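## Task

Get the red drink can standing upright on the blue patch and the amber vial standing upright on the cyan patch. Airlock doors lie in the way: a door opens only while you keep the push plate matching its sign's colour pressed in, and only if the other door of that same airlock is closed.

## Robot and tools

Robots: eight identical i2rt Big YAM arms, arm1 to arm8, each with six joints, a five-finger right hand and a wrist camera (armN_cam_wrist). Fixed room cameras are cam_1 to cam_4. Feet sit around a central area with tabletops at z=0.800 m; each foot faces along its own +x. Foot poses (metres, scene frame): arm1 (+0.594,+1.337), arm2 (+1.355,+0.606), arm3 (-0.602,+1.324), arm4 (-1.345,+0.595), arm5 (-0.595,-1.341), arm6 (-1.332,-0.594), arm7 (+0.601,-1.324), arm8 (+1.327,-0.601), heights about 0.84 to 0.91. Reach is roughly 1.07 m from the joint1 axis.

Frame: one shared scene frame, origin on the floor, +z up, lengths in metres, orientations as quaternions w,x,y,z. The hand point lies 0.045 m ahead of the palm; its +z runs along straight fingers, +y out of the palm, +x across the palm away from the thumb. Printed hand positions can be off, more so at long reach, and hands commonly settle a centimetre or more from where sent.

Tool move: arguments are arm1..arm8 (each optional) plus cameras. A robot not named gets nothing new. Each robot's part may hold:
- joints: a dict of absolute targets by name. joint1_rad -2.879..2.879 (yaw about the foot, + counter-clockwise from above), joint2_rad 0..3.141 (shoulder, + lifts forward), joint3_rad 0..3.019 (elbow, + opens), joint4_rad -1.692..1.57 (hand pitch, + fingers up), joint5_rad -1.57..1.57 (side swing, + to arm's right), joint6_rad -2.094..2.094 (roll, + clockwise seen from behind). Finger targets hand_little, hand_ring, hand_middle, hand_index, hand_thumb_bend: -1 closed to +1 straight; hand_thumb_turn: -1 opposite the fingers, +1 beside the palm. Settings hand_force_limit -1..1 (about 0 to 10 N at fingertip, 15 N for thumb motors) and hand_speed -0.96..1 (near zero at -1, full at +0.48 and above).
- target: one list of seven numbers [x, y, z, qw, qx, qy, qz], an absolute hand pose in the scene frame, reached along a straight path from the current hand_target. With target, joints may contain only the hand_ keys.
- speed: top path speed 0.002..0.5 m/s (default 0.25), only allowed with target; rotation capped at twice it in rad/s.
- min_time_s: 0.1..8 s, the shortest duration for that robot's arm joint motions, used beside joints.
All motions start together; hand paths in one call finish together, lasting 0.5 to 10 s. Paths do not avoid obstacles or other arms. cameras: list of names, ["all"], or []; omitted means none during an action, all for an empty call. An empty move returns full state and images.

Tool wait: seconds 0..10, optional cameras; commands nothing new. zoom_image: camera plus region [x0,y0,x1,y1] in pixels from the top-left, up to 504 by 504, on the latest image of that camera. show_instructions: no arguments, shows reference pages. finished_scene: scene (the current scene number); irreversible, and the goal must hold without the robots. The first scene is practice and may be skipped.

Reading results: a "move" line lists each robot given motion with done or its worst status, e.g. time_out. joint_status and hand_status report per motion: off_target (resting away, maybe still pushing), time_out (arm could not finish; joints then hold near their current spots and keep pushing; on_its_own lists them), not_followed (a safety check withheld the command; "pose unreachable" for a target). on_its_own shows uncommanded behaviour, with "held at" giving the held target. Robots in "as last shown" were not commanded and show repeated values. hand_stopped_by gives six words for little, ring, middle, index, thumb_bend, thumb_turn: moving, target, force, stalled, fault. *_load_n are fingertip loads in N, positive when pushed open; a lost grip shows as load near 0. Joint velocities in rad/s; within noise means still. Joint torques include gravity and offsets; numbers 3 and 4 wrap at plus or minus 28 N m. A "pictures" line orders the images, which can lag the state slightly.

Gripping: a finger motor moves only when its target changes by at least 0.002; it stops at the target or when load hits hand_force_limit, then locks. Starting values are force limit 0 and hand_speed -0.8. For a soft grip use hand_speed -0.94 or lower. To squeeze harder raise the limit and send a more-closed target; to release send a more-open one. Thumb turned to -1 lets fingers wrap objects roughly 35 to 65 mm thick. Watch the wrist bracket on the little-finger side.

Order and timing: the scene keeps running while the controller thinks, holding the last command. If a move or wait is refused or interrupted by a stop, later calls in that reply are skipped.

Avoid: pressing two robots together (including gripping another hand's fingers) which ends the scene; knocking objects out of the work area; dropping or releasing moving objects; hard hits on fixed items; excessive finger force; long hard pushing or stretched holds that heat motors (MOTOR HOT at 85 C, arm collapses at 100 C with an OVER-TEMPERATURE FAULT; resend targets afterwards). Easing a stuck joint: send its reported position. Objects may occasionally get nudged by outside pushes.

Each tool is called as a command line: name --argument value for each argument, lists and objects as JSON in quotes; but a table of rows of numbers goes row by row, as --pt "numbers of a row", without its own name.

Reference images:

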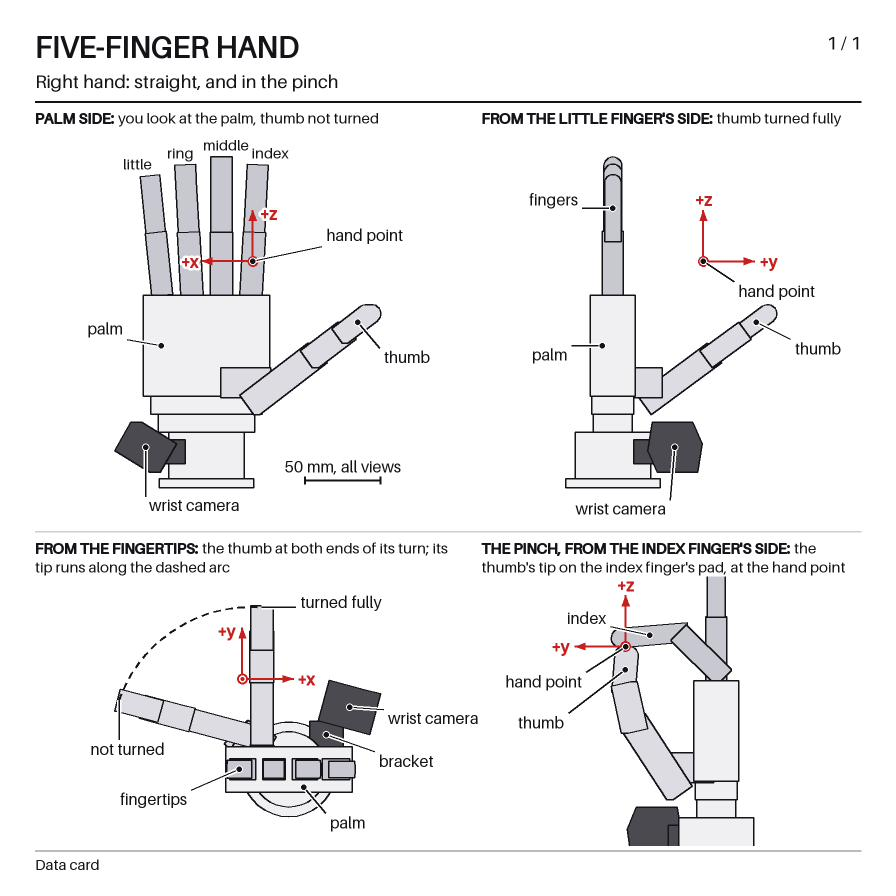

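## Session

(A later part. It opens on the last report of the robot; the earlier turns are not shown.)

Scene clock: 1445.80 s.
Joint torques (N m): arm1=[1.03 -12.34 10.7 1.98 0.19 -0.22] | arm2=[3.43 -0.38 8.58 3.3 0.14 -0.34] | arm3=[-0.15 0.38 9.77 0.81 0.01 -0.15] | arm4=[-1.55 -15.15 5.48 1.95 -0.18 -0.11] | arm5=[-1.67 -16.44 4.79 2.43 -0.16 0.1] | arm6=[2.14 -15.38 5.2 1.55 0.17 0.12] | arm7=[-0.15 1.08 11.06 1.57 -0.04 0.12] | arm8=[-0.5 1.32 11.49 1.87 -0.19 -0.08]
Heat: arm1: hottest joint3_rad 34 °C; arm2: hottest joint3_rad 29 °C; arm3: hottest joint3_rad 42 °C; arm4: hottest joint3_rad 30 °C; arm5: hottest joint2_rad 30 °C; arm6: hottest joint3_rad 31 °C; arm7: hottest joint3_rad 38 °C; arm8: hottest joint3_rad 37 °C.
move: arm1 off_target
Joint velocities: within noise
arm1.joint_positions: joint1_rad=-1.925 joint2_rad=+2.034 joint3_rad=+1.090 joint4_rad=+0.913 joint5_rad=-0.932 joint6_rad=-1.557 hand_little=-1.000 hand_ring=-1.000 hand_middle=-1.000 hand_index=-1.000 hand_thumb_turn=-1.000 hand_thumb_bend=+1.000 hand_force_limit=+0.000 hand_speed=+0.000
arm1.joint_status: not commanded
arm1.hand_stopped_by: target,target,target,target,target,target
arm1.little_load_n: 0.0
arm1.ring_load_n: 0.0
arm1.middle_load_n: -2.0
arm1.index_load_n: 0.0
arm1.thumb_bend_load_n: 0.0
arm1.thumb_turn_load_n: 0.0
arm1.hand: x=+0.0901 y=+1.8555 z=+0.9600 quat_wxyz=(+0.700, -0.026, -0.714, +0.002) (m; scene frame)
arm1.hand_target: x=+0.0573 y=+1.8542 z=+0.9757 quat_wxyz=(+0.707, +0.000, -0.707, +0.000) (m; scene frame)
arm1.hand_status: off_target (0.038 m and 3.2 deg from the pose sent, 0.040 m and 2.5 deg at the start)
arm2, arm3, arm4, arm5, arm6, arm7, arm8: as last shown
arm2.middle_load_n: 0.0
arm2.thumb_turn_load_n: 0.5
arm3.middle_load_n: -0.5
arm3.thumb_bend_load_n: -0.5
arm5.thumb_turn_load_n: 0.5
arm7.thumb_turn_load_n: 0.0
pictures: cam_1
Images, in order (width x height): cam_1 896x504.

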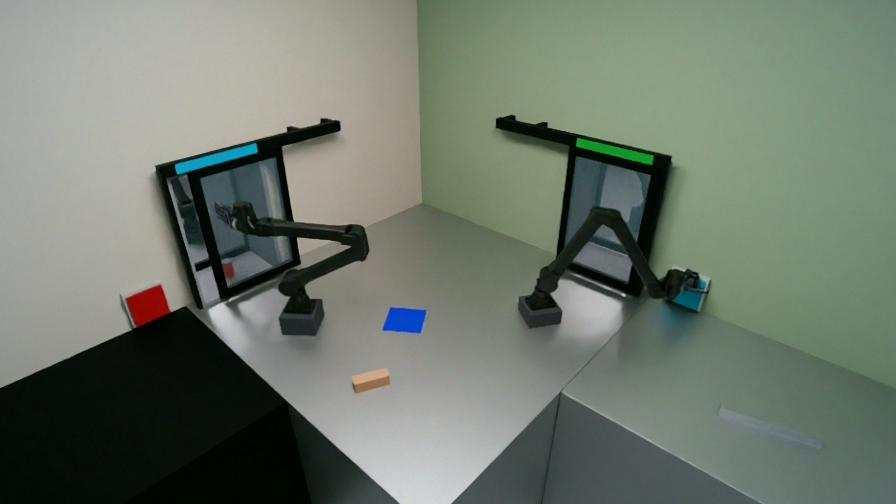

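Opening. Move arm2 toward the entrance.

wait --seconds 1 --cameras '["cam_1"]'

Scene clock: 1448.90 s.
Joint torques (N m): arm1=[1.03 -12.4 10.66 1.99 0.19 -0.22] | arm2=[3.78 -0.15 8.69 3.36 0.1 -0.29] | arm3=[-0.32 0.38 9.76 0.8 0.01 -0.14] | arm4=[-1.55 -15.15 5.48 1.95 -0.18 -0.11] | arm5=[-1.67 -16.44 4.79 2.43 -0.16 0.1] | arm6=[2.02 -15.38 5.2 1.54 0.16 0.11] | arm7=[-0.21 1.08 11.06 1.58 -0.04 0.12] | arm8=[-0.56 1.32 11.49 1.87 -0.19 -0.08]
Heat: arm1: hottest joint3_rad 34 °C; arm2: hottest joint3_rad 29 °C; arm3: hottest joint3_rad 42 °C; arm4: hottest joint3_rad 30 °C; arm5: hottest joint2_rad 30 °C; arm6: hottest joint3_rad 31 °C; arm7: hottest joint3_rad 38 °C; arm8: hottest joint3_rad 37 °C.
Joint velocities: within noise
arm1.joint_positions: joint1_rad=-1.925 joint2_rad=+2.034 joint3_rad=+1.090 joint4_rad=+0.913 joint5_rad=-0.932 joint6_rad=-1.557 hand_little=-1.000 hand_ring=-1.000 hand_middle=-1.000 hand_index=-1.000 hand_thumb_turn=-1.000 hand_thumb_bend=+1.000 hand_force_limit=+0.000 hand_speed=+0.000
arm1.joint_status: not commanded
arm1.hand_stopped_by: target,target,target,target,target,target
arm1.little_load_n: 0.5
arm1.ring_load_n: 0.0
arm1.middle_load_n: -1.5
arm1.index_load_n: 0.0
arm1.thumb_bend_load_n: 0.0
arm1.thumb_turn_load_n: 0.5
arm1.hand: x=+0.0901 y=+1.8555 z=+0.9600 quat_wxyz=(+0.700, -0.026, -0.714, +0.002) (m; scene frame)
arm1.hand_target: x=+0.0573 y=+1.8542 z=+0.9757 quat_wxyz=(+0.707, +0.000, -0.707, +0.000) (m; scene frame)
arm1.hand_status: off_target (0.038 m and 3.2 deg from the pose sent, 0.040 m and 2.5 deg at the start)
arm2.joint_positions: joint1_rad=+1.538 joint2_rad=+0.480 joint3_rad=+0.550 joint4_rad=-0.070 joint5_rad=+0.672 joint6_rad=-1.560 hand_little=+1.000 hand_ring=+1.000 hand_middle=+1.000 hand_index=+1.000 hand_thumb_turn=-1.000 hand_thumb_bend=+1.000 hand_force_limit=+0.000 hand_speed=+0.000
arm2.joint_status: not commanded
arm2.hand_stopped_by: target,target,target,target,target,target
arm2.little_load_n: 0.0
arm2.ring_load_n: 0.0
arm2.middle_load_n: 0.0
arm2.index_load_n: -0.5
arm2.thumb_bend_load_n: 0.0
arm2.thumb_turn_load_n: 0.5
arm2.hand: x=+1.3963 y=+0.2714 z=+1.2483 quat_wxyz=(+0.495, +0.496, -0.510, +0.499) (m; scene frame)
arm2.hand_target: x=+1.3989 y=+0.2736 z=+1.2495 quat_wxyz=(+0.496, +0.495, -0.504, +0.505) (m; scene frame)
arm2.hand_status: not commanded
arm3.joint_positions: joint1_rad=+2.044 joint2_rad=+0.626 joint3_rad=+1.309 joint4_rad=-0.790 joint5_rad=+1.129 joint6_rad=-1.590 hand_little=-1.000 hand_ring=-1.000 hand_middle=-1.000 hand_index=-1.000 hand_thumb_turn=-1.000 hand_thumb_bend=+1.000 hand_force_limit=+0.000 hand_speed=+0.000
arm3.joint_status: not commanded
arm3.hand_stopped_by: target,target,target,target,target,target
arm3.little_load_n: 0.0
arm3.ring_load_n: 0.0
arm3.middle_load_n: -0.5
arm3.index_load_n: 0.0
arm3.thumb_bend_load_n: 0.0
arm3.thumb_turn_load_n: 0.0
arm3.hand: x=-0.3489 y=+1.3671 z=+1.5131 quat_wxyz=(+0.040, +0.726, +0.037, +0.686) (m; scene frame)
arm3.hand_target: x=-0.3522 y=+1.3618 z=+1.5283 quat_wxyz=(+0.032, +0.722, +0.033, +0.691) (m; scene frame)
arm3.hand_status: not commanded
arm4.joint_positions: joint1_rad=-2.048 joint2_rad=+2.029 joint3_rad=+0.868 joint4_rad=+1.124 joint5_rad=-1.109 joint6_rad=-1.584 hand_little=-1.000 hand_ring=-1.000 hand_middle=-1.000 hand_index=-1.000 hand_thumb_turn=-1.000 hand_thumb_bend=+1.000 hand_force_limit=+0.000 hand_speed=+0.000
arm4.joint_status: not commanded
arm4.hand_stopped_by: target,target,target,target,target,target
arm4.little_load_n: 0.0
arm4.ring_load_n: 0.0
arm4.middle_load_n: 0.0
arm4.index_load_n: 0.0
arm4.thumb_bend_load_n: 0.0
arm4.thumb_turn_load_n: 0.5
arm4.hand: x=-1.8288 y=+0.1856 z=+0.9390 quat_wxyz=(+0.485, +0.498, -0.511, +0.507) (m; scene frame)
arm4.hand_target: x=-1.8350 y=+0.1899 z=+0.9549 quat_wxyz=(+0.500, +0.500, -0.500, +0.500) (m; scene frame)
arm4.hand_status: not commanded
arm5.joint_positions: joint1_rad=-1.943 joint2_rad=+1.877 joint3_rad=+0.896 joint4_rad=+0.943 joint5_rad=-1.120 joint6_rad=-1.581 hand_little=-1.000 hand_ring=-1.000 hand_middle=-1.000 hand_index=-1.000 hand_thumb_turn=-1.000 hand_thumb_bend=+1.000 hand_force_limit=+0.000 hand_speed=+0.000
arm5.joint_status: not commanded
arm5.hand_stopped_by: target,target,target,target,target,target
arm5.little_load_n: 0.0
arm5.ring_load_n: 0.0
arm5.middle_load_n: 0.0
arm5.index_load_n: 0.0
arm5.thumb_bend_load_n: 0.0
arm5.thumb_turn_load_n: 0.5
arm5.hand: x=-0.1832 y=-1.8350 z=+0.9552 quat_wxyz=(-0.014, +0.714, -0.006, +0.700) (m; scene frame)
arm5.hand_target: x=-0.1898 y=-1.8399 z=+0.9747 quat_wxyz=(+0.000, +0.707, +0.000, +0.707) (m; scene frame)
arm5.hand_status: not commanded
arm6.joint_positions: joint1_rad=+2.077 joint2_rad=+1.999 joint3_rad=+1.058 joint4_rad=+0.910 joint5_rad=+1.165 joint6_rad=-1.570 hand_little=-1.000 hand_ring=-1.000 hand_middle=-1.000 hand_index=-1.000 hand_thumb_turn=-1.000 hand_thumb_bend=+1.000 hand_force_limit=+0.000 hand_speed=+0.000
arm6.joint_status: not commanded
arm6.hand_stopped_by: target,target,target,target,target,target
arm6.little_load_n: 0.0
arm6.ring_load_n: 0.0
arm6.middle_load_n: 0.0
arm6.index_load_n: 0.0
arm6.thumb_bend_load_n: 0.0
arm6.thumb_turn_load_n: 0.5
arm6.hand: x=-1.7655 y=-0.1855 z=+0.9549 quat_wxyz=(-0.492, +0.496, +0.506, +0.506) (m; scene frame)
arm6.hand_target: x=-1.7651 y=-0.1900 z=+0.9569 quat_wxyz=(-0.500, +0.500, +0.500, +0.500) (m; scene frame)
arm6.hand_status: not commanded
arm7.joint_positions: joint1_rad=+0.492 joint2_rad=+0.629 joint3_rad=+1.302 joint4_rad=-0.692 joint5_rad=+0.003 joint6_rad=-1.569 hand_little=+1.000 hand_ring=+1.000 hand_middle=+1.000 hand_index=+1.000 hand_thumb_turn=-1.000 hand_thumb_bend=+1.000 hand_force_limit=-0.100 hand_speed=-0.700
arm7.joint_status: not commanded
arm7.hand_stopped_by: target,target,target,target,target,target
arm7.little_load_n: 0.0
arm7.ring_load_n: 0.0
arm7.middle_load_n: 0.0
arm7.index_load_n: 0.0
arm7.thumb_bend_load_n: 0.0
arm7.thumb_turn_load_n: 0.5
arm7.hand: x=+0.3198 y=-1.1494 z=+1.4820 quat_wxyz=(-0.683, +0.138, +0.703, +0.142) (m; scene frame)
arm7.hand_target: x=+0.3270 y=-1.1565 z=+1.5056 quat_wxyz=(-0.698, +0.137, +0.689, +0.136) (m; scene frame)
arm7.hand_status: not commanded
arm8.joint_positions: joint1_rad=-1.079 joint2_rad=+0.621 joint3_rad=+1.297 joint4_rad=-0.792 joint5_rad=-0.125 joint6_rad=-1.574 hand_little=+1.000 hand_ring=+1.000 hand_middle=+1.000 hand_index=+1.000 hand_thumb_turn=-1.000 hand_thumb_bend=+1.000 hand_force_limit=+0.150 hand_speed=-0.600
arm8.joint_status: not commanded
arm8.hand_stopped_by: target,target,target,target,target,target
arm8.little_load_n: 0.0
arm8.ring_load_n: 0.0
arm8.middle_load_n: 0.0
arm8.index_load_n: 0.0
arm8.thumb_bend_load_n: 0.0
arm8.thumb_turn_load_n: 0.5
arm8.hand: x=+1.3959 y=-0.2926 z=+1.4375 quat_wxyz=(-0.475, +0.525, +0.527, +0.470) (m; scene frame)
arm8.hand_target: x=+1.3970 y=-0.2997 z=+1.4620 quat_wxyz=(-0.484, +0.519, +0.515, +0.480) (m; scene frame)
arm8.hand_status: not commanded
wait: 1.00 s; at rest from the start
pictures: cam_1
Images, in order (width x height): cam_1 896x504.

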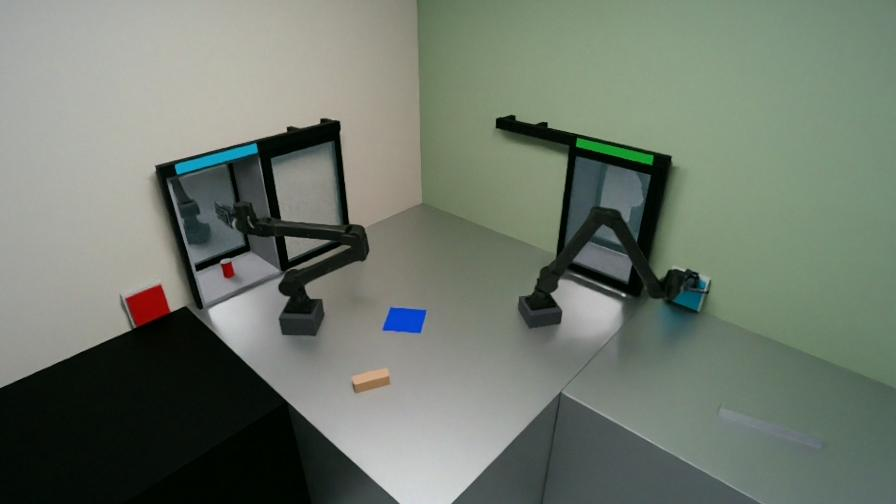

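zoom_image --camera "cam_1" --region '[200, 240, 260, 300]'

move --arm2 '{"target": [1.40, 0.13, 1.15, 0.5, 0.5, -0.5, 0.5], "speed": 0.2, "joints": {"hand_thumb_bend": -0.8, "hand_speed": 0}}' --cameras '["arm2_cam_wrist", "cam_1"]'

Scaled by 8.400 from the camera's 896x504 image, which has a finer 1280x720 frame.

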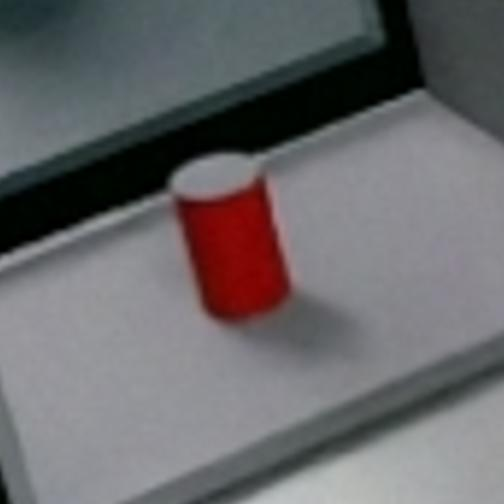

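Scene clock: 1454.40 s.
Joint torques (N m): arm1=[0.91 -12.22 10.7 1.98 0.19 -0.23] | arm2=[0.09 -4.66 10.02 3.62 -0.18 -0.29] | arm3=[-0.26 0.44 9.77 0.84 0 -0.14] | arm4=[-1.61 -15.15 5.48 1.95 -0.18 -0.11] | arm5=[-1.67 -16.5 4.79 2.41 -0.16 0.11] | arm6=[2.02 -15.09 5.2 1.55 0.15 0.1] | arm7=[-0.21 1.08 11.06 1.58 -0.04 0.12] | arm8=[-0.62 1.38 11.51 1.88 -0.19 -0.07]
Heat: arm1: hottest joint3_rad 35 °C; arm2: hottest joint3_rad 29 °C; arm3: hottest joint3_rad 42 °C; arm4: hottest joint3_rad 30 °C; arm5: hottest joint2_rad 30 °C; arm6: hottest joint3_rad 31 °C; arm7: hottest joint3_rad 38 °C; arm8: hottest joint3_rad 38 °C.
move: arm2 off_target
Joint velocities: within noise
arm1, arm3, arm4, arm5, arm6, arm7, arm8: as last shown
arm1.little_load_n: 0.0
arm1.middle_load_n: -2.0
arm1.thumb_turn_load_n: 0.0
arm2.joint_positions: joint1_rad=+1.261 joint2_rad=+1.057 joint3_rad=+0.489 joint4_rad=+0.556 joint5_rad=+0.374 joint6_rad=-1.570 hand_little=+1.000 hand_ring=+1.000 hand_middle=+1.000 hand_index=+1.000 hand_thumb_turn=-1.000 hand_thumb_bend=-0.800 hand_force_limit=+0.000 hand_speed=+0.000
arm2.joint_status: all done
arm2.hand_stopped_by: target,target,target,target,target,target
arm2.little_load_n: 0.0
arm2.ring_load_n: 0.0
arm2.middle_load_n: 0.0
arm2.index_load_n: 0.0
arm2.thumb_bend_load_n: 0.0
arm2.thumb_turn_load_n: 0.0
arm2.hand: x=+1.4038 y=+0.1382 z=+1.1402 quat_wxyz=(+0.491, +0.508, -0.504, +0.497) (m; scene frame)
arm2.hand_target: x=+1.4000 y=+0.1305 z=+1.1501 quat_wxyz=(+0.500, +0.500, -0.500, +0.500) (m; scene frame)
arm2.hand_status: off_target (0.013 m and 1.5 deg from the pose sent, 0.172 m and 1.4 deg at the start)
arm3.middle_load_n: 0.0
arm4.thumb_turn_load_n: 0.0
arm8.thumb_turn_load_n: 0.0
pictures: arm2_cam_wrist, cam_1
Images, in order (width x height): arm2_cam_wrist 672x504, cam_1 896x504.

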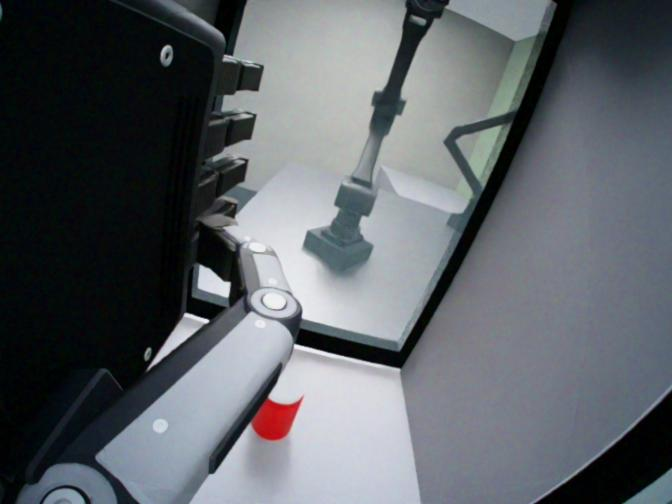

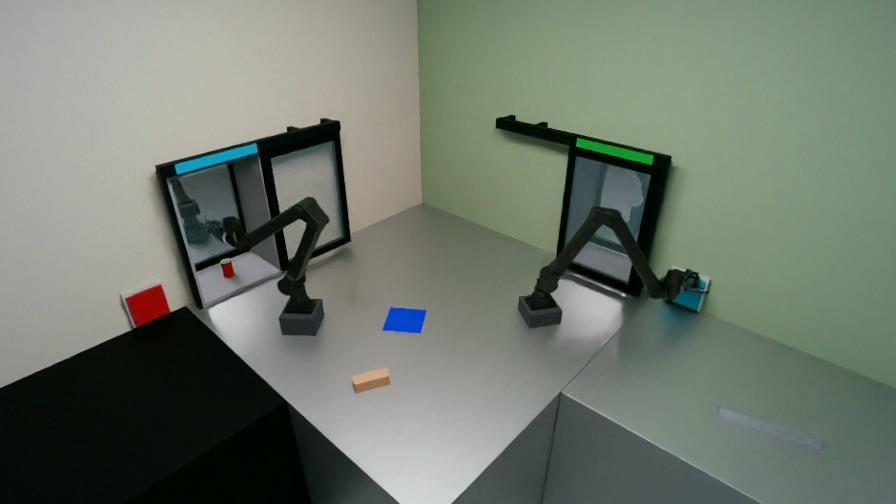

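move --arm2 '{"target": [1.425, 0.018, 1.04, 0.5, 0.5, -0.5, 0.5], "speed": 0.15}' --cameras '["arm2_cam_wrist", "cam_1"]'

Scene clock: 1465.93 s.
Joint torques (N m): arm1=[0.97 -12.28 10.7 1.98 0.19 -0.23] | arm2=[0.91 -11.28 8.9 3.44 -0.11 -0.3] | arm3=[-0.26 0.32 9.78 0.8 0.01 -0.15] | arm4=[-1.55 -15.09 5.48 1.94 -0.17 -0.11] | arm5=[-1.67 -16.44 4.79 2.43 -0.16 0.11] | arm6=[2.14 -15.33 5.23 1.52 0.18 0.12] | arm7=[-0.15 1.08 11.07 1.57 -0.04 0.12] | arm8=[-0.56 1.32 11.51 1.87 -0.18 -0.08]
Heat: arm1: hottest joint3_rad 35 °C; arm2: hottest joint3_rad 30 °C; arm3: hottest joint3_rad 42 °C; arm4: hottest joint3_rad 30 °C; arm5: hottest joint2_rad 30 °C; arm6: hottest joint3_rad 31 °C; arm7: hottest joint3_rad 38 °C; arm8: hottest joint3_rad 39 °C.
move: arm2 off_target
Joint velocities: within noise
arm1, arm3, arm4, arm5, arm6, arm7, arm8: as last shown
arm2.joint_positions: joint1_rad=+1.217 joint2_rad=+1.648 joint3_rad=+0.648 joint4_rad=+0.975 joint5_rad=+0.329 joint6_rad=-1.570 hand_little=+1.000 hand_ring=+1.000 hand_middle=+1.000 hand_index=+1.000 hand_thumb_turn=-1.000 hand_thumb_bend=-0.800 hand_force_limit=+0.000 hand_speed=+0.000
arm2.joint_status: not commanded
arm2.hand_stopped_by: target,target,target,target,target,target
arm2.little_load_n: 0.0
arm2.ring_load_n: 0.0
arm2.middle_load_n: 0.0
arm2.index_load_n: 0.0
arm2.thumb_bend_load_n: 0.0
arm2.thumb_turn_load_n: 0.0
arm2.hand: x=+1.4285 y=+0.0333 z=+1.0295 quat_wxyz=(+0.489, +0.512, -0.506, +0.494) (m; scene frame)
arm2.hand_target: x=+1.4248 y=+0.0189 z=+1.0400 quat_wxyz=(+0.500, +0.500, -0.500, +0.500) (m; scene frame)
arm2.hand_status: off_target (0.019 m and 2.1 deg from the pose sent, 0.158 m and 1.5 deg at the start)
arm7.thumb_turn_load_n: 0.0
pictures: arm2_cam_wrist, cam_1
Images, in order (width x height): arm2_cam_wrist 672x504, cam_1 896x504.

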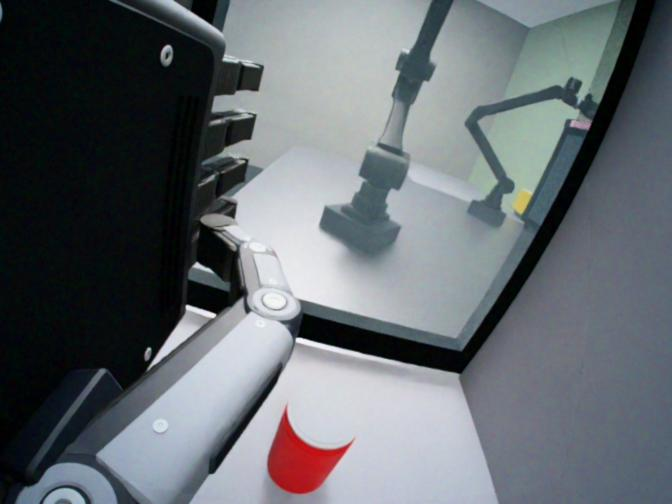

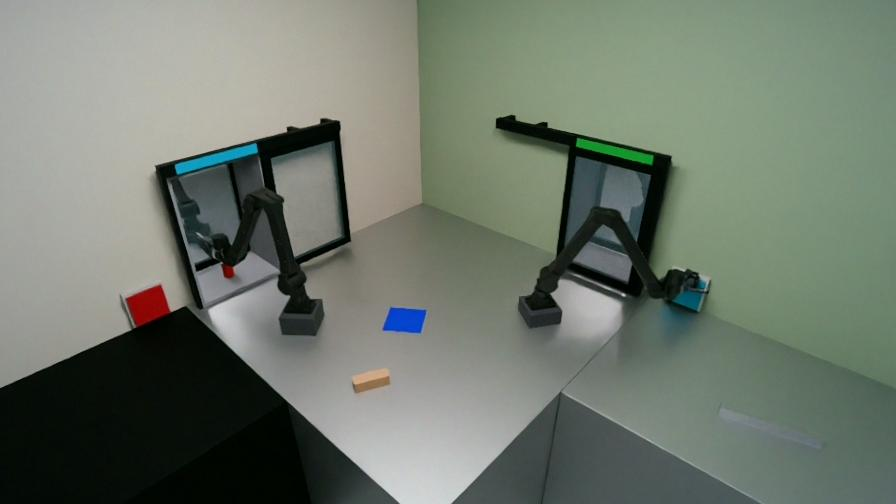

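move --arm2 '{"target": [1.418, -0.018, 1.0, 0.502, 0.498, -0.498, 0.502], "speed": 0.1, "joints": {"hand_thumb_bend": -0.8, "hand_speed": 0}}' --cameras '["arm2_cam_wrist", "cam_1"]'

zoom_image --camera "cam_1" --region '[190, 220, 270, 300]'

Scene clock: 1479.10 s.
Joint torques (N m): arm1=[1.14 -12.28 10.69 1.95 0.19 -0.22] | arm2=[0.79 -12.45 8.08 3.48 -0.17 -0.3] | arm3=[-0.38 0.26 9.77 0.81 0.01 -0.15] | arm4=[-1.55 -15.15 5.49 1.94 -0.18 -0.11] | arm5=[-1.67 -16.44 4.79 2.43 -0.16 0.11] | arm6=[2.14 -15.27 5.22 1.51 0.17 0.11] | arm7=[-0.21 1.08 11.06 1.57 -0.04 0.12] | arm8=[-0.56 1.32 11.49 1.87 -0.19 -0.07]
Heat: arm1: hottest joint3_rad 36 °C; arm2: hottest joint3_rad 29 °C; arm3: hottest joint3_rad 42 °C; arm4: hottest joint3_rad 30 °C; arm5: hottest joint2_rad 30 °C; arm6: hottest joint3_rad 31 °C; arm7: hottest joint3_rad 38 °C; arm8: hottest joint3_rad 40 °C.
move: arm2 off_target
Joint velocities: within noise
arm1, arm3, arm4, arm5, arm6, arm7, arm8: as last shown
arm2.joint_positions: joint1_rad=+1.174 joint2_rad=+1.819 joint3_rad=+0.734 joint4_rad=+1.075 joint5_rad=+0.288 joint6_rad=-1.571 hand_little=+1.000 hand_ring=+1.000 hand_middle=+1.000 hand_index=+1.000 hand_thumb_turn=-1.000 hand_thumb_bend=-0.800 hand_force_limit=+0.000 hand_speed=+0.000
arm2.joint_status: all done
arm2.hand_stopped_by: target,target,target,target,target,target
arm2.little_load_n: 0.0
arm2.ring_load_n: 0.0
arm2.middle_load_n: 0.0
arm2.index_load_n: 0.0
arm2.thumb_bend_load_n: 0.0
arm2.thumb_turn_load_n: 0.0
arm2.hand: x=+1.4226 y=-0.0043 z=+0.9938 quat_wxyz=(+0.491, +0.507, -0.504, +0.498) (m; scene frame)
arm2.hand_target: x=+1.4180 y=-0.0172 z=+1.0001 quat_wxyz=(+0.502, +0.498, -0.498, +0.502) (m; scene frame)
arm2.hand_status: off_target (0.016 m and 1.8 deg from the pose sent, 0.060 m and 2.5 deg at the start)
arm3.thumb_turn_load_n: 0.5
arm5.ring_load_n: -0.5
arm5.thumb_turn_load_n: 0.0
arm6.thumb_turn_load_n: 0.0
arm7.thumb_turn_load_n: 0.5
pictures: arm2_cam_wrist, cam_1
Images, in order (width x height): arm2_cam_wrist 672x504, cam_1 896x504.

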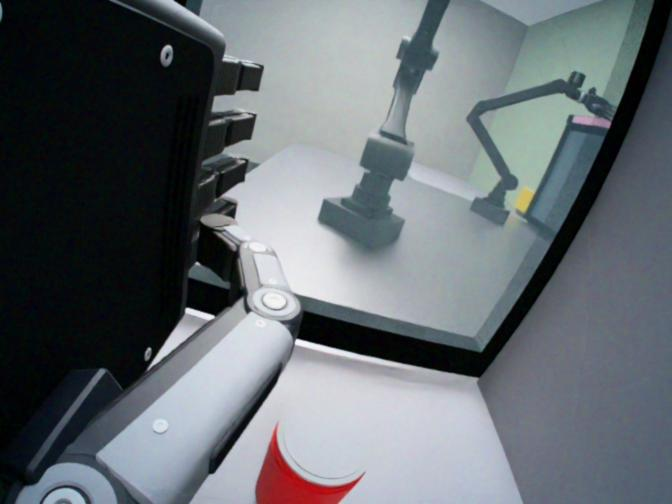

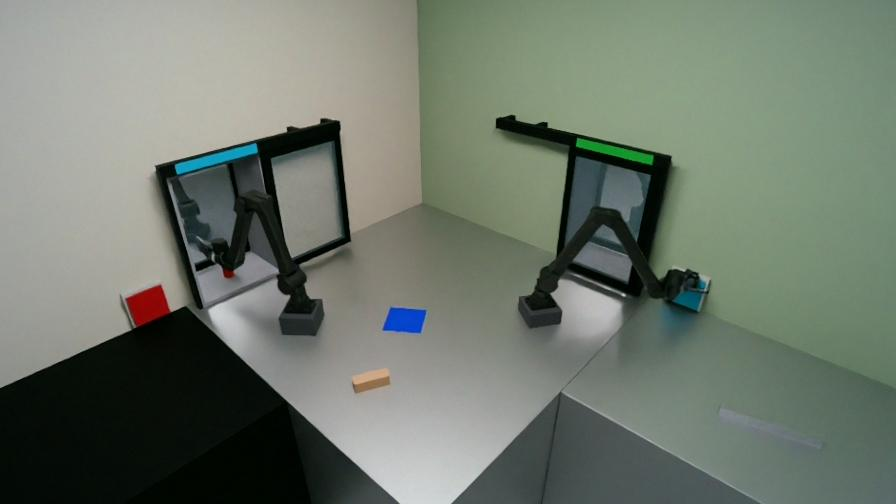

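Scaled by 6.300 from the camera's 896x504 image, which has a finer 1280x720 frame.

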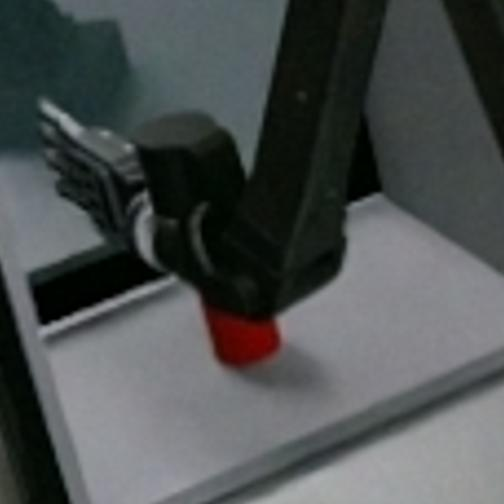

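move --arm2 '{"target": [1.408, -0.010, 0.965, 0.505, 0.495, -0.495, 0.505], "speed": 0.1, "joints": {"hand_thumb_bend": 1, "hand_speed": 0.3}}' --cameras '["arm2_cam_wrist"]'

Scene clock: 1497.67 s.
Joint torques (N m): arm1=[1.14 -12.4 10.71 1.96 0.19 -0.22] | arm2=[1.38 -12.1 5.11 3.48 -0.11 -0.31] | arm3=[-0.32 0.44 9.76 0.8 0.01 -0.14] | arm4=[-1.55 -15.15 5.48 1.94 -0.18 -0.11] | arm5=[-1.67 -16.5 4.79 2.43 -0.16 0.1] | arm6=[2.08 -15.38 5.23 1.51 0.15 0.11] | arm7=[-0.15 1.08 11.06 1.57 -0.04 0.12] | arm8=[-0.56 1.32 11.49 1.87 -0.19 -0.07]
Heat: arm1: hottest joint3_rad 36 °C; arm2: hottest joint3_rad 28 °C; arm3: hottest joint3_rad 42 °C; arm4: hottest joint2_rad 29 °C; arm5: hottest joint2_rad 30 °C; arm6: hottest joint3_rad 31 °C; arm7: hottest joint3_rad 38 °C; arm8: hottest joint3_rad 41 °C.
move: arm2 done
Joint velocities: within noise
arm1, arm3, arm4, arm5, arm6, arm7, arm8: as last shown
arm2.joint_positions: joint1_rad=+1.157 joint2_rad=+1.918 joint3_rad=+0.734 joint4_rad=+1.212 joint5_rad=+0.270 joint6_rad=-1.573 hand_little=+1.000 hand_ring=+1.000 hand_middle=+1.000 hand_index=+1.000 hand_thumb_turn=-1.000 hand_thumb_bend=+1.000 hand_force_limit=+0.000 hand_speed=+0.300
arm2.joint_status: all done
arm2.hand_stopped_by: target,target,target,target,target,target
arm2.little_load_n: 0.0
arm2.ring_load_n: 0.0
arm2.middle_load_n: 0.0
arm2.index_load_n: 0.0
arm2.thumb_bend_load_n: 0.0
arm2.thumb_turn_load_n: 0.5
arm2.hand: x=+1.4155 y=-0.0068 z=+0.9697 quat_wxyz=(+0.498, +0.496, -0.497, +0.509) (m; scene frame)
arm2.hand_target: x=+1.4081 y=-0.0097 z=+0.9649 quat_wxyz=(+0.505, +0.495, -0.495, +0.505) (m; scene frame)
arm2.hand_status: done (0.009 m and 0.9 deg from the pose sent, 0.033 m and 2.5 deg at the start)
arm3.thumb_turn_load_n: 0.0
arm5.ring_load_n: 0.0
arm6.little_load_n: 0.5
arm6.index_load_n: -0.5
pictures: arm2_cam_wrist
Images, in order (width x height): arm2_cam_wrist 672x504.

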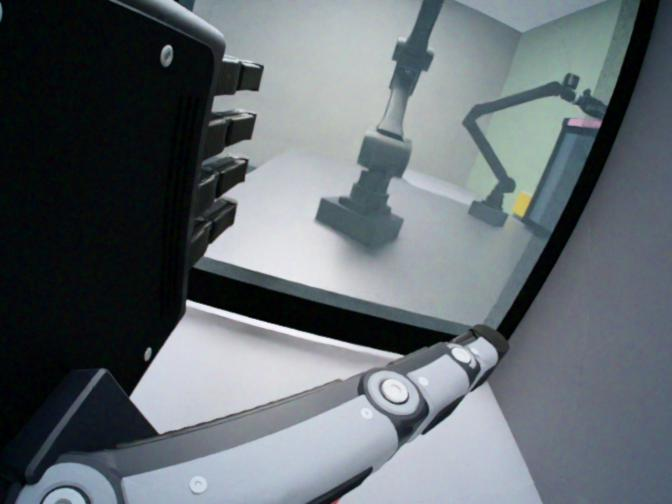

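move --arm2 '{"target": [1.404, 0.002, 0.945, 0.503, 0.497, -0.497, 0.503], "speed": 0.08}' --cameras '["arm2_cam_wrist"]'

Scene clock: 1503.23 s.
Joint torques (N m): arm1=[1.08 -12.28 10.67 1.98 0.19 -0.23] | arm2=[1.2 -13.1 3.3 3.55 -0.11 -0.29] | arm3=[-0.26 0.32 9.8 0.81 0 -0.15] | arm4=[-1.55 -15.15 5.49 1.95 -0.18 -0.11] | arm5=[-1.67 -16.5 4.79 2.43 -0.16 0.1] | arm6=[2.02 -15.15 5.2 1.55 0.16 0.11] | arm7=[-0.21 1.08 11.06 1.57 -0.04 0.12] | arm8=[-0.62 1.32 11.49 1.87 -0.19 -0.08]
Heat: arm1: hottest joint3_rad 36 °C; arm2: hottest joint3_rad 28 °C; arm3: hottest joint3_rad 42 °C; arm4: hottest joint2_rad 29 °C; arm5: hottest joint2_rad 30 °C; arm6: hottest joint3_rad 31 °C; arm7: hottest joint3_rad 38 °C; arm8: hottest joint3_rad 41 °C.
move: arm2 off_target
Joint velocities: within noise
arm1, arm3, arm4, arm5, arm6, arm7, arm8: as last shown
arm1.thumb_turn_load_n: 0.5
arm2.joint_positions: joint1_rad=+1.156 joint2_rad=+1.960 joint3_rad=+0.718 joint4_rad=+1.276 joint5_rad=+0.268 joint6_rad=-1.573 hand_little=+1.000 hand_ring=+1.000 hand_middle=+1.000 hand_index=+1.000 hand_thumb_turn=-1.000 hand_thumb_bend=+1.000 hand_force_limit=+0.000 hand_speed=+0.300
arm2.joint_status: not commanded
arm2.hand_stopped_by: target,target,target,target,target,target
arm2.little_load_n: 0.0
arm2.ring_load_n: 0.0
arm2.middle_load_n: 0.0
arm2.index_load_n: 0.0
arm2.thumb_bend_load_n: 0.0
arm2.thumb_turn_load_n: 0.0
arm2.hand: x=+1.4134 y=-0.0004 z=+0.9554 quat_wxyz=(+0.499, +0.494, -0.495, +0.511) (m; scene frame)
arm2.hand_target: x=+1.4041 y=+0.0023 z=+0.9451 quat_wxyz=(+0.503, +0.497, -0.497, +0.503) (m; scene frame)
arm2.hand_status: off_target (0.014 m and 1.1 deg from the pose sent, 0.029 m and 0.9 deg at the start)
arm5.thumb_turn_load_n: 0.5
arm6.little_load_n: 0.0
arm6.index_load_n: 0.0
arm6.thumb_turn_load_n: 0.5
pictures: arm2_cam_wrist
Images, in order (width x height): arm2_cam_wrist 672x504.

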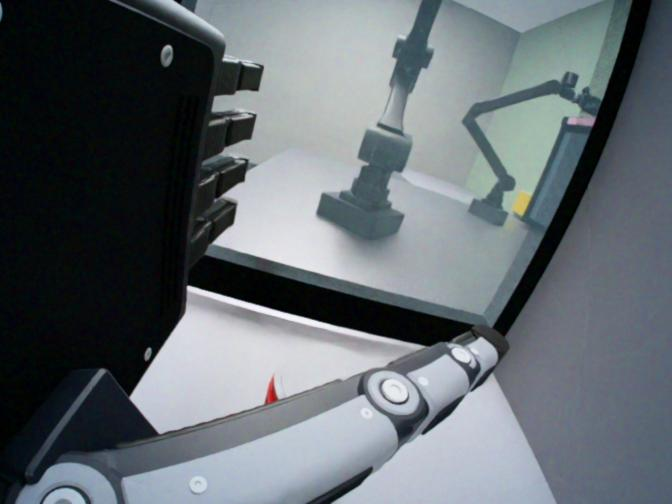

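move --arm2 '{"target": [1.402, 0.011, 0.915, 0.502, 0.498, -0.498, 0.502], "speed": 0.06}' --cameras '["arm2_cam_wrist"]'

Scene clock: 1510.07 s.
Joint torques (N m): arm1=[1.14 -12.28 10.7 1.99 0.19 -0.22] | arm2=[1.61 -13.92 2.73 3.47 -0.14 -0.29] | arm3=[-0.26 0.32 9.76 0.81 0 -0.14] | arm4=[-1.55 -15.21 5.49 1.94 -0.18 -0.11] | arm5=[-1.73 -16.44 4.79 2.41 -0.16 0.11] | arm6=[2.02 -15.15 5.26 1.51 0.17 0.11] | arm7=[-0.15 1.08 11.07 1.57 -0.04 0.12] | arm8=[-0.56 1.38 11.49 1.89 -0.19 -0.08]
Heat: arm1: hottest joint3_rad 36 °C; arm2: hottest joint3_rad 28 °C; arm3: hottest joint3_rad 42 °C; arm4: hottest joint2_rad 29 °C; arm5: hottest joint2_rad 30 °C; arm6: hottest joint3_rad 31 °C; arm7: hottest joint3_rad 38 °C; arm8: hottest joint3_rad 41 °C.
move: arm2 off_target
Joint velocities: within noise
arm1, arm3, arm4, arm5, arm6, arm7, arm8: as last shown
arm1.thumb_turn_load_n: 0.0
arm2.joint_positions: joint1_rad=+1.156 joint2_rad=+2.046 joint3_rad=+0.707 joint4_rad=+1.368 joint5_rad=+0.268 joint6_rad=-1.573 hand_little=+1.000 hand_ring=+1.000 hand_middle=+1.000 hand_index=+1.000 hand_thumb_turn=-1.000 hand_thumb_bend=+1.000 hand_force_limit=+0.000 hand_speed=+0.300
arm2.joint_status: not commanded
arm2.hand_stopped_by: target,target,target,target,target,target
arm2.little_load_n: 0.0
arm2.ring_load_n: 0.0
arm2.middle_load_n: 0.0
arm2.index_load_n: 0.0
arm2.thumb_bend_load_n: 0.0
arm2.thumb_turn_load_n: 0.0
arm2.hand: x=+1.4113 y=+0.0081 z=+0.9250 quat_wxyz=(+0.498, +0.496, -0.496, +0.510) (m; scene frame)
arm2.hand_target: x=+1.4021 y=+0.0112 z=+0.9152 quat_wxyz=(+0.502, +0.498, -0.498, +0.502) (m; scene frame)
arm2.hand_status: off_target (0.014 m and 1.0 deg from the pose sent, 0.044 m and 1.2 deg at the start)
arm3.thumb_turn_load_n: 0.5
arm5.index_load_n: 0.5
arm5.thumb_turn_load_n: 0.0
arm6.thumb_bend_load_n: 0.5
arm6.thumb_turn_load_n: 0.0
arm7.middle_load_n: -0.5
arm7.thumb_turn_load_n: 0.0
pictures: arm2_cam_wrist
Images, in order (width x height): arm2_cam_wrist 672x504.

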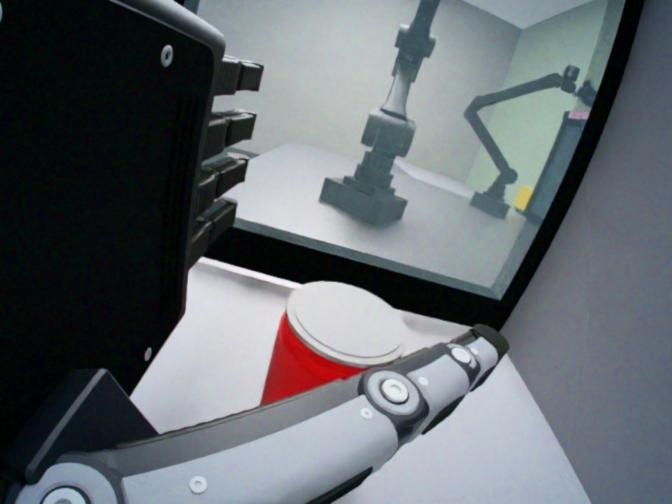

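move --arm2 '{"target": [1.402, 0.004, 0.885, 0.502, 0.498, -0.498, 0.502], "speed": 0.06}' --cameras '["arm2_cam_wrist"]'

Scene clock: 1515.17 s.
Joint torques (N m): arm1=[1.03 -12.34 10.7 1.98 0.19 -0.22] | arm2=[1.14 -13.86 4.48 3.52 -0.15 -0.27] | arm3=[-0.26 0.38 9.74 0.84 0.01 -0.14] | arm4=[-1.55 -15.15 5.48 1.95 -0.17 -0.11] | arm5=[-1.67 -16.44 4.79 2.41 -0.16 0.11] | arm6=[2.08 -15.21 5.23 1.48 0.15 0.12] | arm7=[-0.21 1.14 11.07 1.58 -0.04 0.12] | arm8=[-0.62 1.32 11.51 1.87 -0.2 -0.08]
Heat: arm1: hottest joint3_rad 36 °C; arm2: hottest joint3_rad 28 °C; arm3: hottest joint3_rad 42 °C; arm4: hottest joint2_rad 29 °C; arm5: hottest joint2_rad 30 °C; arm6: hottest joint3_rad 31 °C; arm7: hottest joint3_rad 38 °C; arm8: hottest joint3_rad 41 °C.
move: arm2 done
Joint velocities: within noise
arm1, arm3, arm4, arm5, arm6, arm7, arm8: as last shown
arm2.joint_positions: joint1_rad=+1.151 joint2_rad=+2.149 joint3_rad=+0.724 joint4_rad=+1.428 joint5_rad=+0.263 joint6_rad=-1.573 hand_little=+1.000 hand_ring=+1.000 hand_middle=+1.000 hand_index=+1.000 hand_thumb_turn=-1.000 hand_thumb_bend=+1.000 hand_force_limit=+0.000 hand_speed=+0.300
arm2.joint_status: not commanded
arm2.hand_stopped_by: target,target,target,target,target,target
arm2.little_load_n: 0.0
arm2.ring_load_n: -0.5
arm2.middle_load_n: 0.0
arm2.index_load_n: 0.0
arm2.thumb_bend_load_n: 0.0
arm2.thumb_turn_load_n: 0.0
arm2.hand: x=+1.4087 y=+0.0108 z=+0.8868 quat_wxyz=(+0.494, +0.504, -0.501, +0.502) (m; scene frame)
arm2.hand_target: x=+1.4020 y=+0.0044 z=+0.8851 quat_wxyz=(+0.502, +0.498, -0.498, +0.502) (m; scene frame)
arm2.hand_status: done (0.010 m and 1.2 deg from the pose sent, 0.041 m and 1.0 deg at the start)
arm3.thumb_turn_load_n: 0.0
arm5.index_load_n: 0.0
arm6.thumb_bend_load_n: 0.0
arm7.middle_load_n: 0.0
arm7.thumb_turn_load_n: 0.5
arm8.little_load_n: -0.5
arm8.thumb_turn_load_n: 0.5
pictures: arm2_cam_wrist
Images, in order (width x height): arm2_cam_wrist 672x504.

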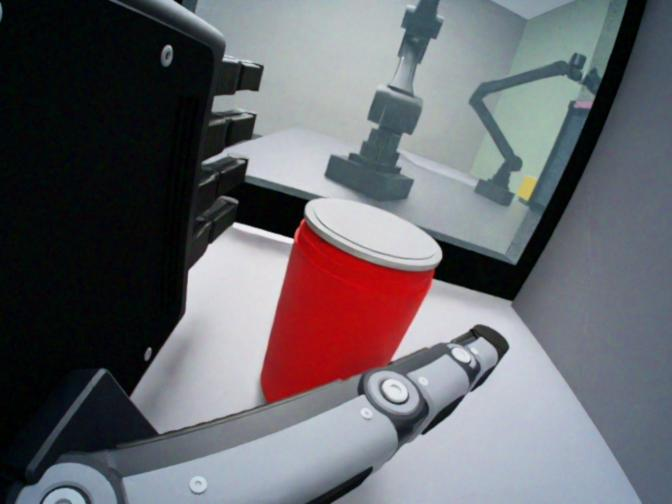

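move --arm2 '{"target": [1.402, -0.010, 0.885, 0.502, 0.498, -0.498, 0.502], "speed": 0.05}' --cameras '["arm2_cam_wrist"]'

Scene clock: 1521.13 s.
Joint torques (N m): arm1=[1.03 -12.28 10.67 1.99 0.19 -0.22] | arm2=[1.96 -13.27 4.62 2.14 -0.11 -0.22] | arm3=[-0.32 0.5 9.77 0.81 0 -0.14] | arm4=[-1.55 -15.21 5.5 1.95 -0.17 -0.11] | arm5=[-1.67 -16.44 4.79 2.44 -0.16 0.1] | arm6=[2.14 -15.15 5.23 1.57 0.16 0.11] | arm7=[-0.21 1.08 11.06 1.57 -0.04 0.12] | arm8=[-0.5 1.32 11.51 1.87 -0.19 -0.08]
Heat: arm1: hottest joint3_rad 37 °C; arm2: hottest joint3_rad 27 °C; arm3: hottest joint3_rad 42 °C; arm4: hottest joint2_rad 29 °C; arm5: hottest joint2_rad 30 °C; arm6: hottest joint3_rad 31 °C; arm7: hottest joint3_rad 38 °C; arm8: hottest joint3_rad 41 °C.
move: arm2 off_target
Joint velocities: within noise
arm1.joint_positions: joint1_rad=-1.925 joint2_rad=+2.034 joint3_rad=+1.090 joint4_rad=+0.913 joint5_rad=-0.932 joint6_rad=-1.557 hand_little=-1.000 hand_ring=-1.000 hand_middle=-1.000 hand_index=-1.000 hand_thumb_turn=-1.000 hand_thumb_bend=+1.000 hand_force_limit=+0.000 hand_speed=+0.000
arm1.joint_status: not commanded
arm1.hand_stopped_by: target,target,target,target,target,target
arm1.little_load_n: 0.0
arm1.ring_load_n: 0.0
arm1.middle_load_n: -1.5
arm1.index_load_n: 0.0
arm1.thumb_bend_load_n: 0.0
arm1.thumb_turn_load_n: 0.0
arm1.hand: x=+0.0901 y=+1.8555 z=+0.9600 quat_wxyz=(+0.700, -0.026, -0.714, +0.002) (m; scene frame)
arm1.hand_target: x=+0.0573 y=+1.8542 z=+0.9757 quat_wxyz=(+0.707, +0.000, -0.707, +0.000) (m; scene frame)
arm1.hand_status: not commanded
arm2.joint_positions: joint1_rad=+1.142 joint2_rad=+2.152 joint3_rad=+0.760 joint4_rad=+1.428 joint5_rad=+0.255 joint6_rad=-1.573 hand_little=+1.000 hand_ring=+1.000 hand_middle=+1.000 hand_index=+1.000 hand_thumb_turn=-1.000 hand_thumb_bend=+1.000 hand_force_limit=+0.000 hand_speed=+0.300
arm2.joint_status: not commanded
arm2.hand_stopped_by: target,target,target,target,target,target
arm2.little_load_n: 0.0
arm2.ring_load_n: 0.0
arm2.middle_load_n: 0.5
arm2.index_load_n: -0.5
arm2.thumb_bend_load_n: 0.0
arm2.thumb_turn_load_n: 0.0
arm2.hand: x=+1.4090 y=-0.0037 z=+0.8958 quat_wxyz=(+0.500, +0.494, -0.495, +0.511) (m; scene frame)
arm2.hand_target: x=+1.4020 y=-0.0094 z=+0.8852 quat_wxyz=(+0.502, +0.498, -0.498, +0.502) (m; scene frame)
arm2.hand_status: off_target (0.014 m and 1.3 deg from the pose sent, 0.022 m and 1.2 deg at the start)
arm3.joint_positions: joint1_rad=+2.044 joint2_rad=+0.626 joint3_rad=+1.309 joint4_rad=-0.790 joint5_rad=+1.129 joint6_rad=-1.590 hand_little=-1.000 hand_ring=-1.000 hand_middle=-1.000 hand_index=-1.000 hand_thumb_turn=-1.000 hand_thumb_bend=+1.000 hand_force_limit=+0.000 hand_speed=+0.000
arm3.joint_status: not commanded
arm3.hand_stopped_by: target,target,target,target,target,target
arm3.little_load_n: 0.0
arm3.ring_load_n: 0.0
arm3.middle_load_n: 0.0
arm3.index_load_n: 0.0
arm3.thumb_bend_load_n: 0.0
arm3.thumb_turn_load_n: 0.5
arm3.hand: x=-0.3489 y=+1.3671 z=+1.5131 quat_wxyz=(+0.040, +0.726, +0.037, +0.686) (m; scene frame)
arm3.hand_target: x=-0.3522 y=+1.3618 z=+1.5283 quat_wxyz=(+0.032, +0.722, +0.033, +0.691) (m; scene frame)
arm3.hand_status: not commanded
arm4.joint_positions: joint1_rad=-2.048 joint2_rad=+2.029 joint3_rad=+0.868 joint4_rad=+1.124 joint5_rad=-1.109 joint6_rad=-1.584 hand_little=-1.000 hand_ring=-1.000 hand_middle=-1.000 hand_index=-1.000 hand_thumb_turn=-1.000 hand_thumb_bend=+1.000 hand_force_limit=+0.000 hand_speed=+0.000
arm4.joint_status: not commanded
arm4.hand_stopped_by: target,target,target,target,target,target
arm4.little_load_n: 0.0
arm4.ring_load_n: 0.0
arm4.middle_load_n: 0.0
arm4.index_load_n: 0.5
arm4.thumb_bend_load_n: 0.0
arm4.thumb_turn_load_n: 0.0
arm4.hand: x=-1.8288 y=+0.1856 z=+0.9390 quat_wxyz=(+0.485, +0.498, -0.511, +0.507) (m; scene frame)
arm4.hand_target: x=-1.8350 y=+0.1899 z=+0.9549 quat_wxyz=(+0.500, +0.500, -0.500, +0.500) (m; scene frame)
arm4.hand_status: not commanded
arm5.joint_positions: joint1_rad=-1.943 joint2_rad=+1.877 joint3_rad=+0.896 joint4_rad=+0.943 joint5_rad=-1.120 joint6_rad=-1.581 hand_little=-1.000 hand_ring=-1.000 hand_middle=-1.000 hand_index=-1.000 hand_thumb_turn=-1.000 hand_thumb_bend=+1.000 hand_force_limit=+0.000 hand_speed=+0.000
arm5.joint_status: not commanded
arm5.hand_stopped_by: target,target,target,target,target,target
arm5.little_load_n: 0.0
arm5.ring_load_n: 0.0
arm5.middle_load_n: 0.0
arm5.index_load_n: 0.0
arm5.thumb_bend_load_n: 0.0
arm5.thumb_turn_load_n: 0.0
arm5.hand: x=-0.1832 y=-1.8350 z=+0.9552 quat_wxyz=(-0.014, +0.714, -0.006, +0.700) (m; scene frame)
arm5.hand_target: x=-0.1898 y=-1.8399 z=+0.9747 quat_wxyz=(+0.000, +0.707, +0.000, +0.707) (m; scene frame)
arm5.hand_status: not commanded
arm6.joint_positions: joint1_rad=+2.077 joint2_rad=+1.999 joint3_rad=+1.058 joint4_rad=+0.910 joint5_rad=+1.165 joint6_rad=-1.570 hand_little=-1.000 hand_ring=-1.000 hand_middle=-1.000 hand_index=-1.000 hand_thumb_turn=-1.000 hand_thumb_bend=+1.000 hand_force_limit=+0.000 hand_speed=+0.000
arm6.joint_status: not commanded
arm6.hand_stopped_by: target,target,target,target,target,target
arm6.little_load_n: 0.0
arm6.ring_load_n: 0.0
arm6.middle_load_n: 0.0
arm6.index_load_n: 0.0
arm6.thumb_bend_load_n: 0.0
arm6.thumb_turn_load_n: 0.0
arm6.hand: x=-1.7655 y=-0.1855 z=+0.9549 quat_wxyz=(-0.492, +0.496, +0.506, +0.506) (m; scene frame)
arm6.hand_target: x=-1.7651 y=-0.1900 z=+0.9569 quat_wxyz=(-0.500, +0.500, +0.500, +0.500) (m; scene frame)
arm6.hand_status: not commanded
arm7.joint_positions: joint1_rad=+0.492 joint2_rad=+0.629 joint3_rad=+1.302 joint4_rad=-0.692 joint5_rad=+0.003 joint6_rad=-1.569 hand_little=+1.000 hand_ring=+1.000 hand_middle=+1.000 hand_index=+1.000 hand_thumb_turn=-1.000 hand_thumb_bend=+1.000 hand_force_limit=-0.100 hand_speed=-0.700
arm7.joint_status: not commanded
arm7.hand_stopped_by: target,target,target,target,target,target
arm7.little_load_n: 0.0
arm7.ring_load_n: 0.0
arm7.middle_load_n: 0.0
arm7.index_load_n: 0.0
arm7.thumb_bend_load_n: 0.0
arm7.thumb_turn_load_n: 0.5
arm7.hand: x=+0.3198 y=-1.1494 z=+1.4820 quat_wxyz=(-0.683, +0.138, +0.703, +0.142) (m; scene frame)
arm7.hand_target: x=+0.3270 y=-1.1565 z=+1.5056 quat_wxyz=(-0.698, +0.137, +0.689, +0.136) (m; scene frame)
arm7.hand_status: not commanded
arm8.joint_positions: joint1_rad=-1.079 joint2_rad=+0.621 joint3_rad=+1.297 joint4_rad=-0.792 joint5_rad=-0.125 joint6_rad=-1.574 hand_little=+1.000 hand_ring=+1.000 hand_middle=+1.000 hand_index=+1.000 hand_thumb_turn=-1.000 hand_thumb_bend=+1.000 hand_force_limit=+0.150 hand_speed=-0.600
arm8.joint_status: not commanded
arm8.hand_stopped_by: target,target,target,target,target,target
arm8.little_load_n: 0.0
arm8.ring_load_n: 0.0
arm8.middle_load_n: 0.0
arm8.index_load_n: 0.0
arm8.thumb_bend_load_n: 0.0
arm8.thumb_turn_load_n: 0.0
arm8.hand: x=+1.3959 y=-0.2926 z=+1.4375 quat_wxyz=(-0.475, +0.525, +0.527, +0.470) (m; scene frame)
arm8.hand_target: x=+1.3970 y=-0.2997 z=+1.4620 quat_wxyz=(-0.484, +0.519, +0.515, +0.480) (m; scene frame)
arm8.hand_status: not commanded
pictures: arm2_cam_wrist
Images, in order (width x height): arm2_cam_wrist 672x504.

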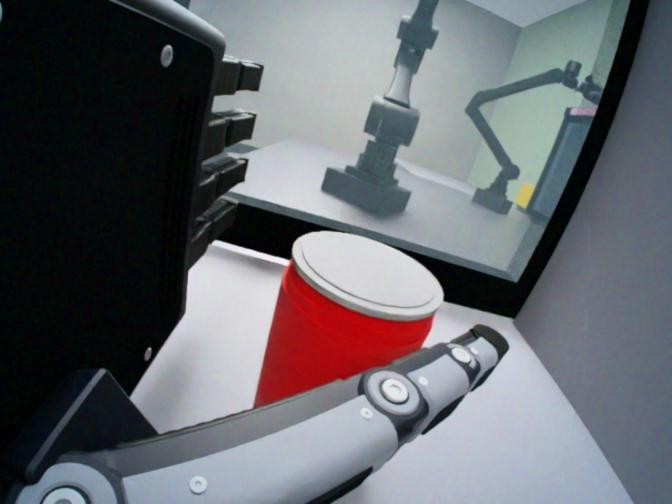

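move --arm2 '{"target": [1.402, -0.005, 0.877, 0.502, 0.498, -0.498, 0.502], "speed": 0.05, "joints": {"hand_index": 0.3, "hand_middle": 0.3, "hand_ring": 0.3, "hand_little": 0.5, "hand_speed": -0.6, "hand_force_limit": -0.1}}' --cameras '["arm2_cam_wrist"]'

Scene clock: 1527.20 s.
Joint torques (N m): arm1=[1.14 -12.28 10.67 1.98 0.19 -0.23] | arm2=[1.73 -13.98 3.92 3.45 0.01 -0.26] | arm3=[-0.38 0.38 9.77 0.87 0.02 -0.15] | arm4=[-1.55 -15.15 5.48 1.95 -0.18 -0.11] | arm5=[-1.67 -16.44 4.79 2.41 -0.16 0.1] | arm6=[2.08 -15.33 5.23 1.52 0.17 0.11] | arm7=[-0.21 1.08 11.07 1.57 -0.04 0.12] | arm8=[-0.62 1.38 11.52 1.85 -0.2 -0.07]
Heat: arm1: hottest joint3_rad 37 °C; arm2: hottest joint3_rad 27 °C; arm3: hottest joint3_rad 42 °C; arm4: hottest joint2_rad 29 °C; arm5: hottest joint2_rad 30 °C; arm6: hottest joint3_rad 31 °C; arm7: hottest joint3_rad 38 °C; arm8: hottest joint3_rad 41 °C.
move: arm2 done
Joint velocities: within noise
arm1, arm3, arm4, arm5, arm6, arm7, arm8: as last shown
arm1.middle_load_n: -2.0
arm2.joint_positions: joint1_rad=+1.142 joint2_rad=+2.176 joint3_rad=+0.760 joint4_rad=+1.428 joint5_rad=+0.255 joint6_rad=-1.573 hand_little=+0.500 hand_ring=+0.300 hand_middle=+0.300 hand_index=+0.300 hand_thumb_turn=-1.000 hand_thumb_bend=+1.000 hand_force_limit=-0.100 hand_speed=-0.600
arm2.joint_status: all done
arm2.hand_stopped_by: target,target,target,target,target,target
arm2.little_load_n: 0.0
arm2.ring_load_n: 0.0
arm2.middle_load_n: 0.0
arm2.index_load_n: 0.0
arm2.thumb_bend_load_n: 0.0
arm2.thumb_turn_load_n: 0.5
arm2.hand: x=+1.4083 y=-0.0006 z=+0.8817 quat_wxyz=(+0.495, +0.502, -0.499, +0.504) (m; scene frame)
arm2.hand_target: x=+1.4020 y=-0.0047 z=+0.8770 quat_wxyz=(+0.502, +0.498, -0.498, +0.502) (m; scene frame)
arm2.hand_status: done (0.009 m and 0.9 deg from the pose sent, 0.020 m and 1.2 deg at the start)
arm3.thumb_turn_load_n: 0.0
arm4.ring_load_n: -0.5
arm4.index_load_n: 0.0
arm6.ring_load_n: -0.5
arm7.thumb_turn_load_n: 0.0
pictures: arm2_cam_wrist
Images, in order (width x height): arm2_cam_wrist 672x504.

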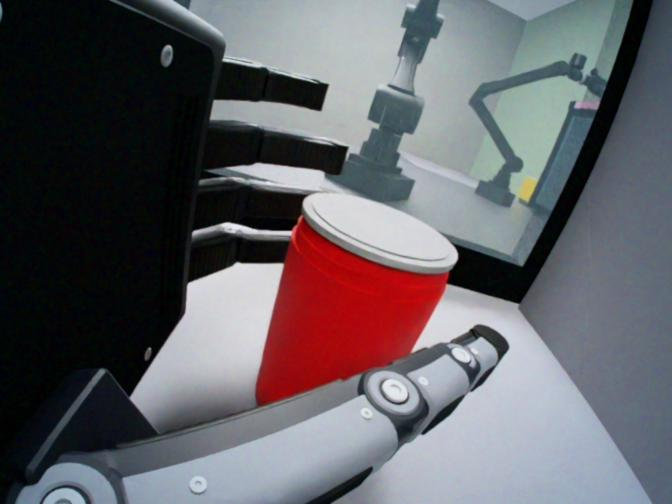

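move --arm2 '{"joints": {"hand_index": -0.4, "hand_middle": -0.4, "hand_ring": 0.2, "hand_little": 0.4, "hand_thumb_bend": -0.4, "hand_speed": -0.92, "hand_force_limit": -0.1}}' --cameras '["arm2_cam_wrist"]'

Scene clock: 1535.77 s.
Joint torques (N m): arm1=[1.03 -12.34 10.67 1.98 0.19 -0.23] | arm2=[1.73 -13.45 4.21 3.37 0.03 -0.27] | arm3=[-0.44 0.38 9.77 0.83 0.01 -0.14] | arm4=[-1.55 -15.21 5.48 1.95 -0.18 -0.11] | arm5=[-1.67 -16.44 4.79 2.43 -0.16 0.1] | arm6=[2.08 -15.21 5.24 1.52 0.16 0.1] | arm7=[-0.15 1.08 11.06 1.58 -0.04 0.12] | arm8=[-0.62 1.32 11.49 1.88 -0.19 -0.08]
Heat: arm1: hottest joint3_rad 37 °C; arm2: hottest joint3_rad 27 °C; arm3: hottest joint3_rad 42 °C; arm4: hottest joint2_rad 29 °C; arm5: hottest joint2_rad 30 °C; arm6: hottest joint3_rad 31 °C; arm7: hottest joint3_rad 38 °C; arm8: hottest joint3_rad 42 °C.
move: arm2 off_target
Joint velocities: within noise
arm1, arm3, arm4, arm5, arm6, arm7, arm8: as last shown
arm2.joint_positions: joint1_rad=+1.142 joint2_rad=+2.176 joint3_rad=+0.760 joint4_rad=+1.428 joint5_rad=+0.255 joint6_rad=-1.573 hand_little=+0.400 hand_ring=+0.200 hand_middle=-0.019 hand_index=-0.012 hand_thumb_turn=-1.000 hand_thumb_bend=+0.841 hand_force_limit=-0.100 hand_speed=-0.920
arm2.joint_status: hand_middle off_target (ended at -0.019, target -0.400); hand_index off_target (ended at -0.012, target -0.400); hand_thumb_bend off_target (ended at +0.841, target -0.400); the others done
arm2.hand_stopped_by: target,target,force,force,force,target
arm2.little_load_n: 0.0
arm2.ring_load_n: 0.0
arm2.middle_load_n: 7.0
arm2.index_load_n: 3.5
arm2.thumb_bend_load_n: 8.0
arm2.thumb_turn_load_n: 0.0
arm2.hand: x=+1.4083 y=-0.0006 z=+0.8817 quat_wxyz=(+0.495, +0.502, -0.499, +0.504) (m; scene frame)
arm2.hand_target: x=+1.4020 y=-0.0047 z=+0.8770 quat_wxyz=(+0.502, +0.498, -0.498, +0.502) (m; scene frame)
arm2.hand_status: not commanded
arm3.little_load_n: -0.5
arm3.thumb_turn_load_n: 0.5
arm4.ring_load_n: 0.0
arm5.thumb_turn_load_n: 0.5
arm6.ring_load_n: 0.0
arm6.thumb_turn_load_n: 0.5
arm7.thumb_turn_load_n: 0.5
arm8.thumb_turn_load_n: 0.5
pictures: arm2_cam_wrist
Images, in order (width x height): arm2_cam_wrist 672x504.

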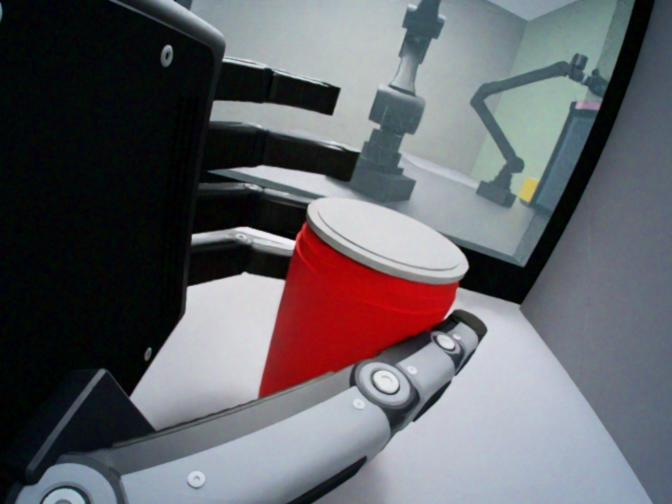

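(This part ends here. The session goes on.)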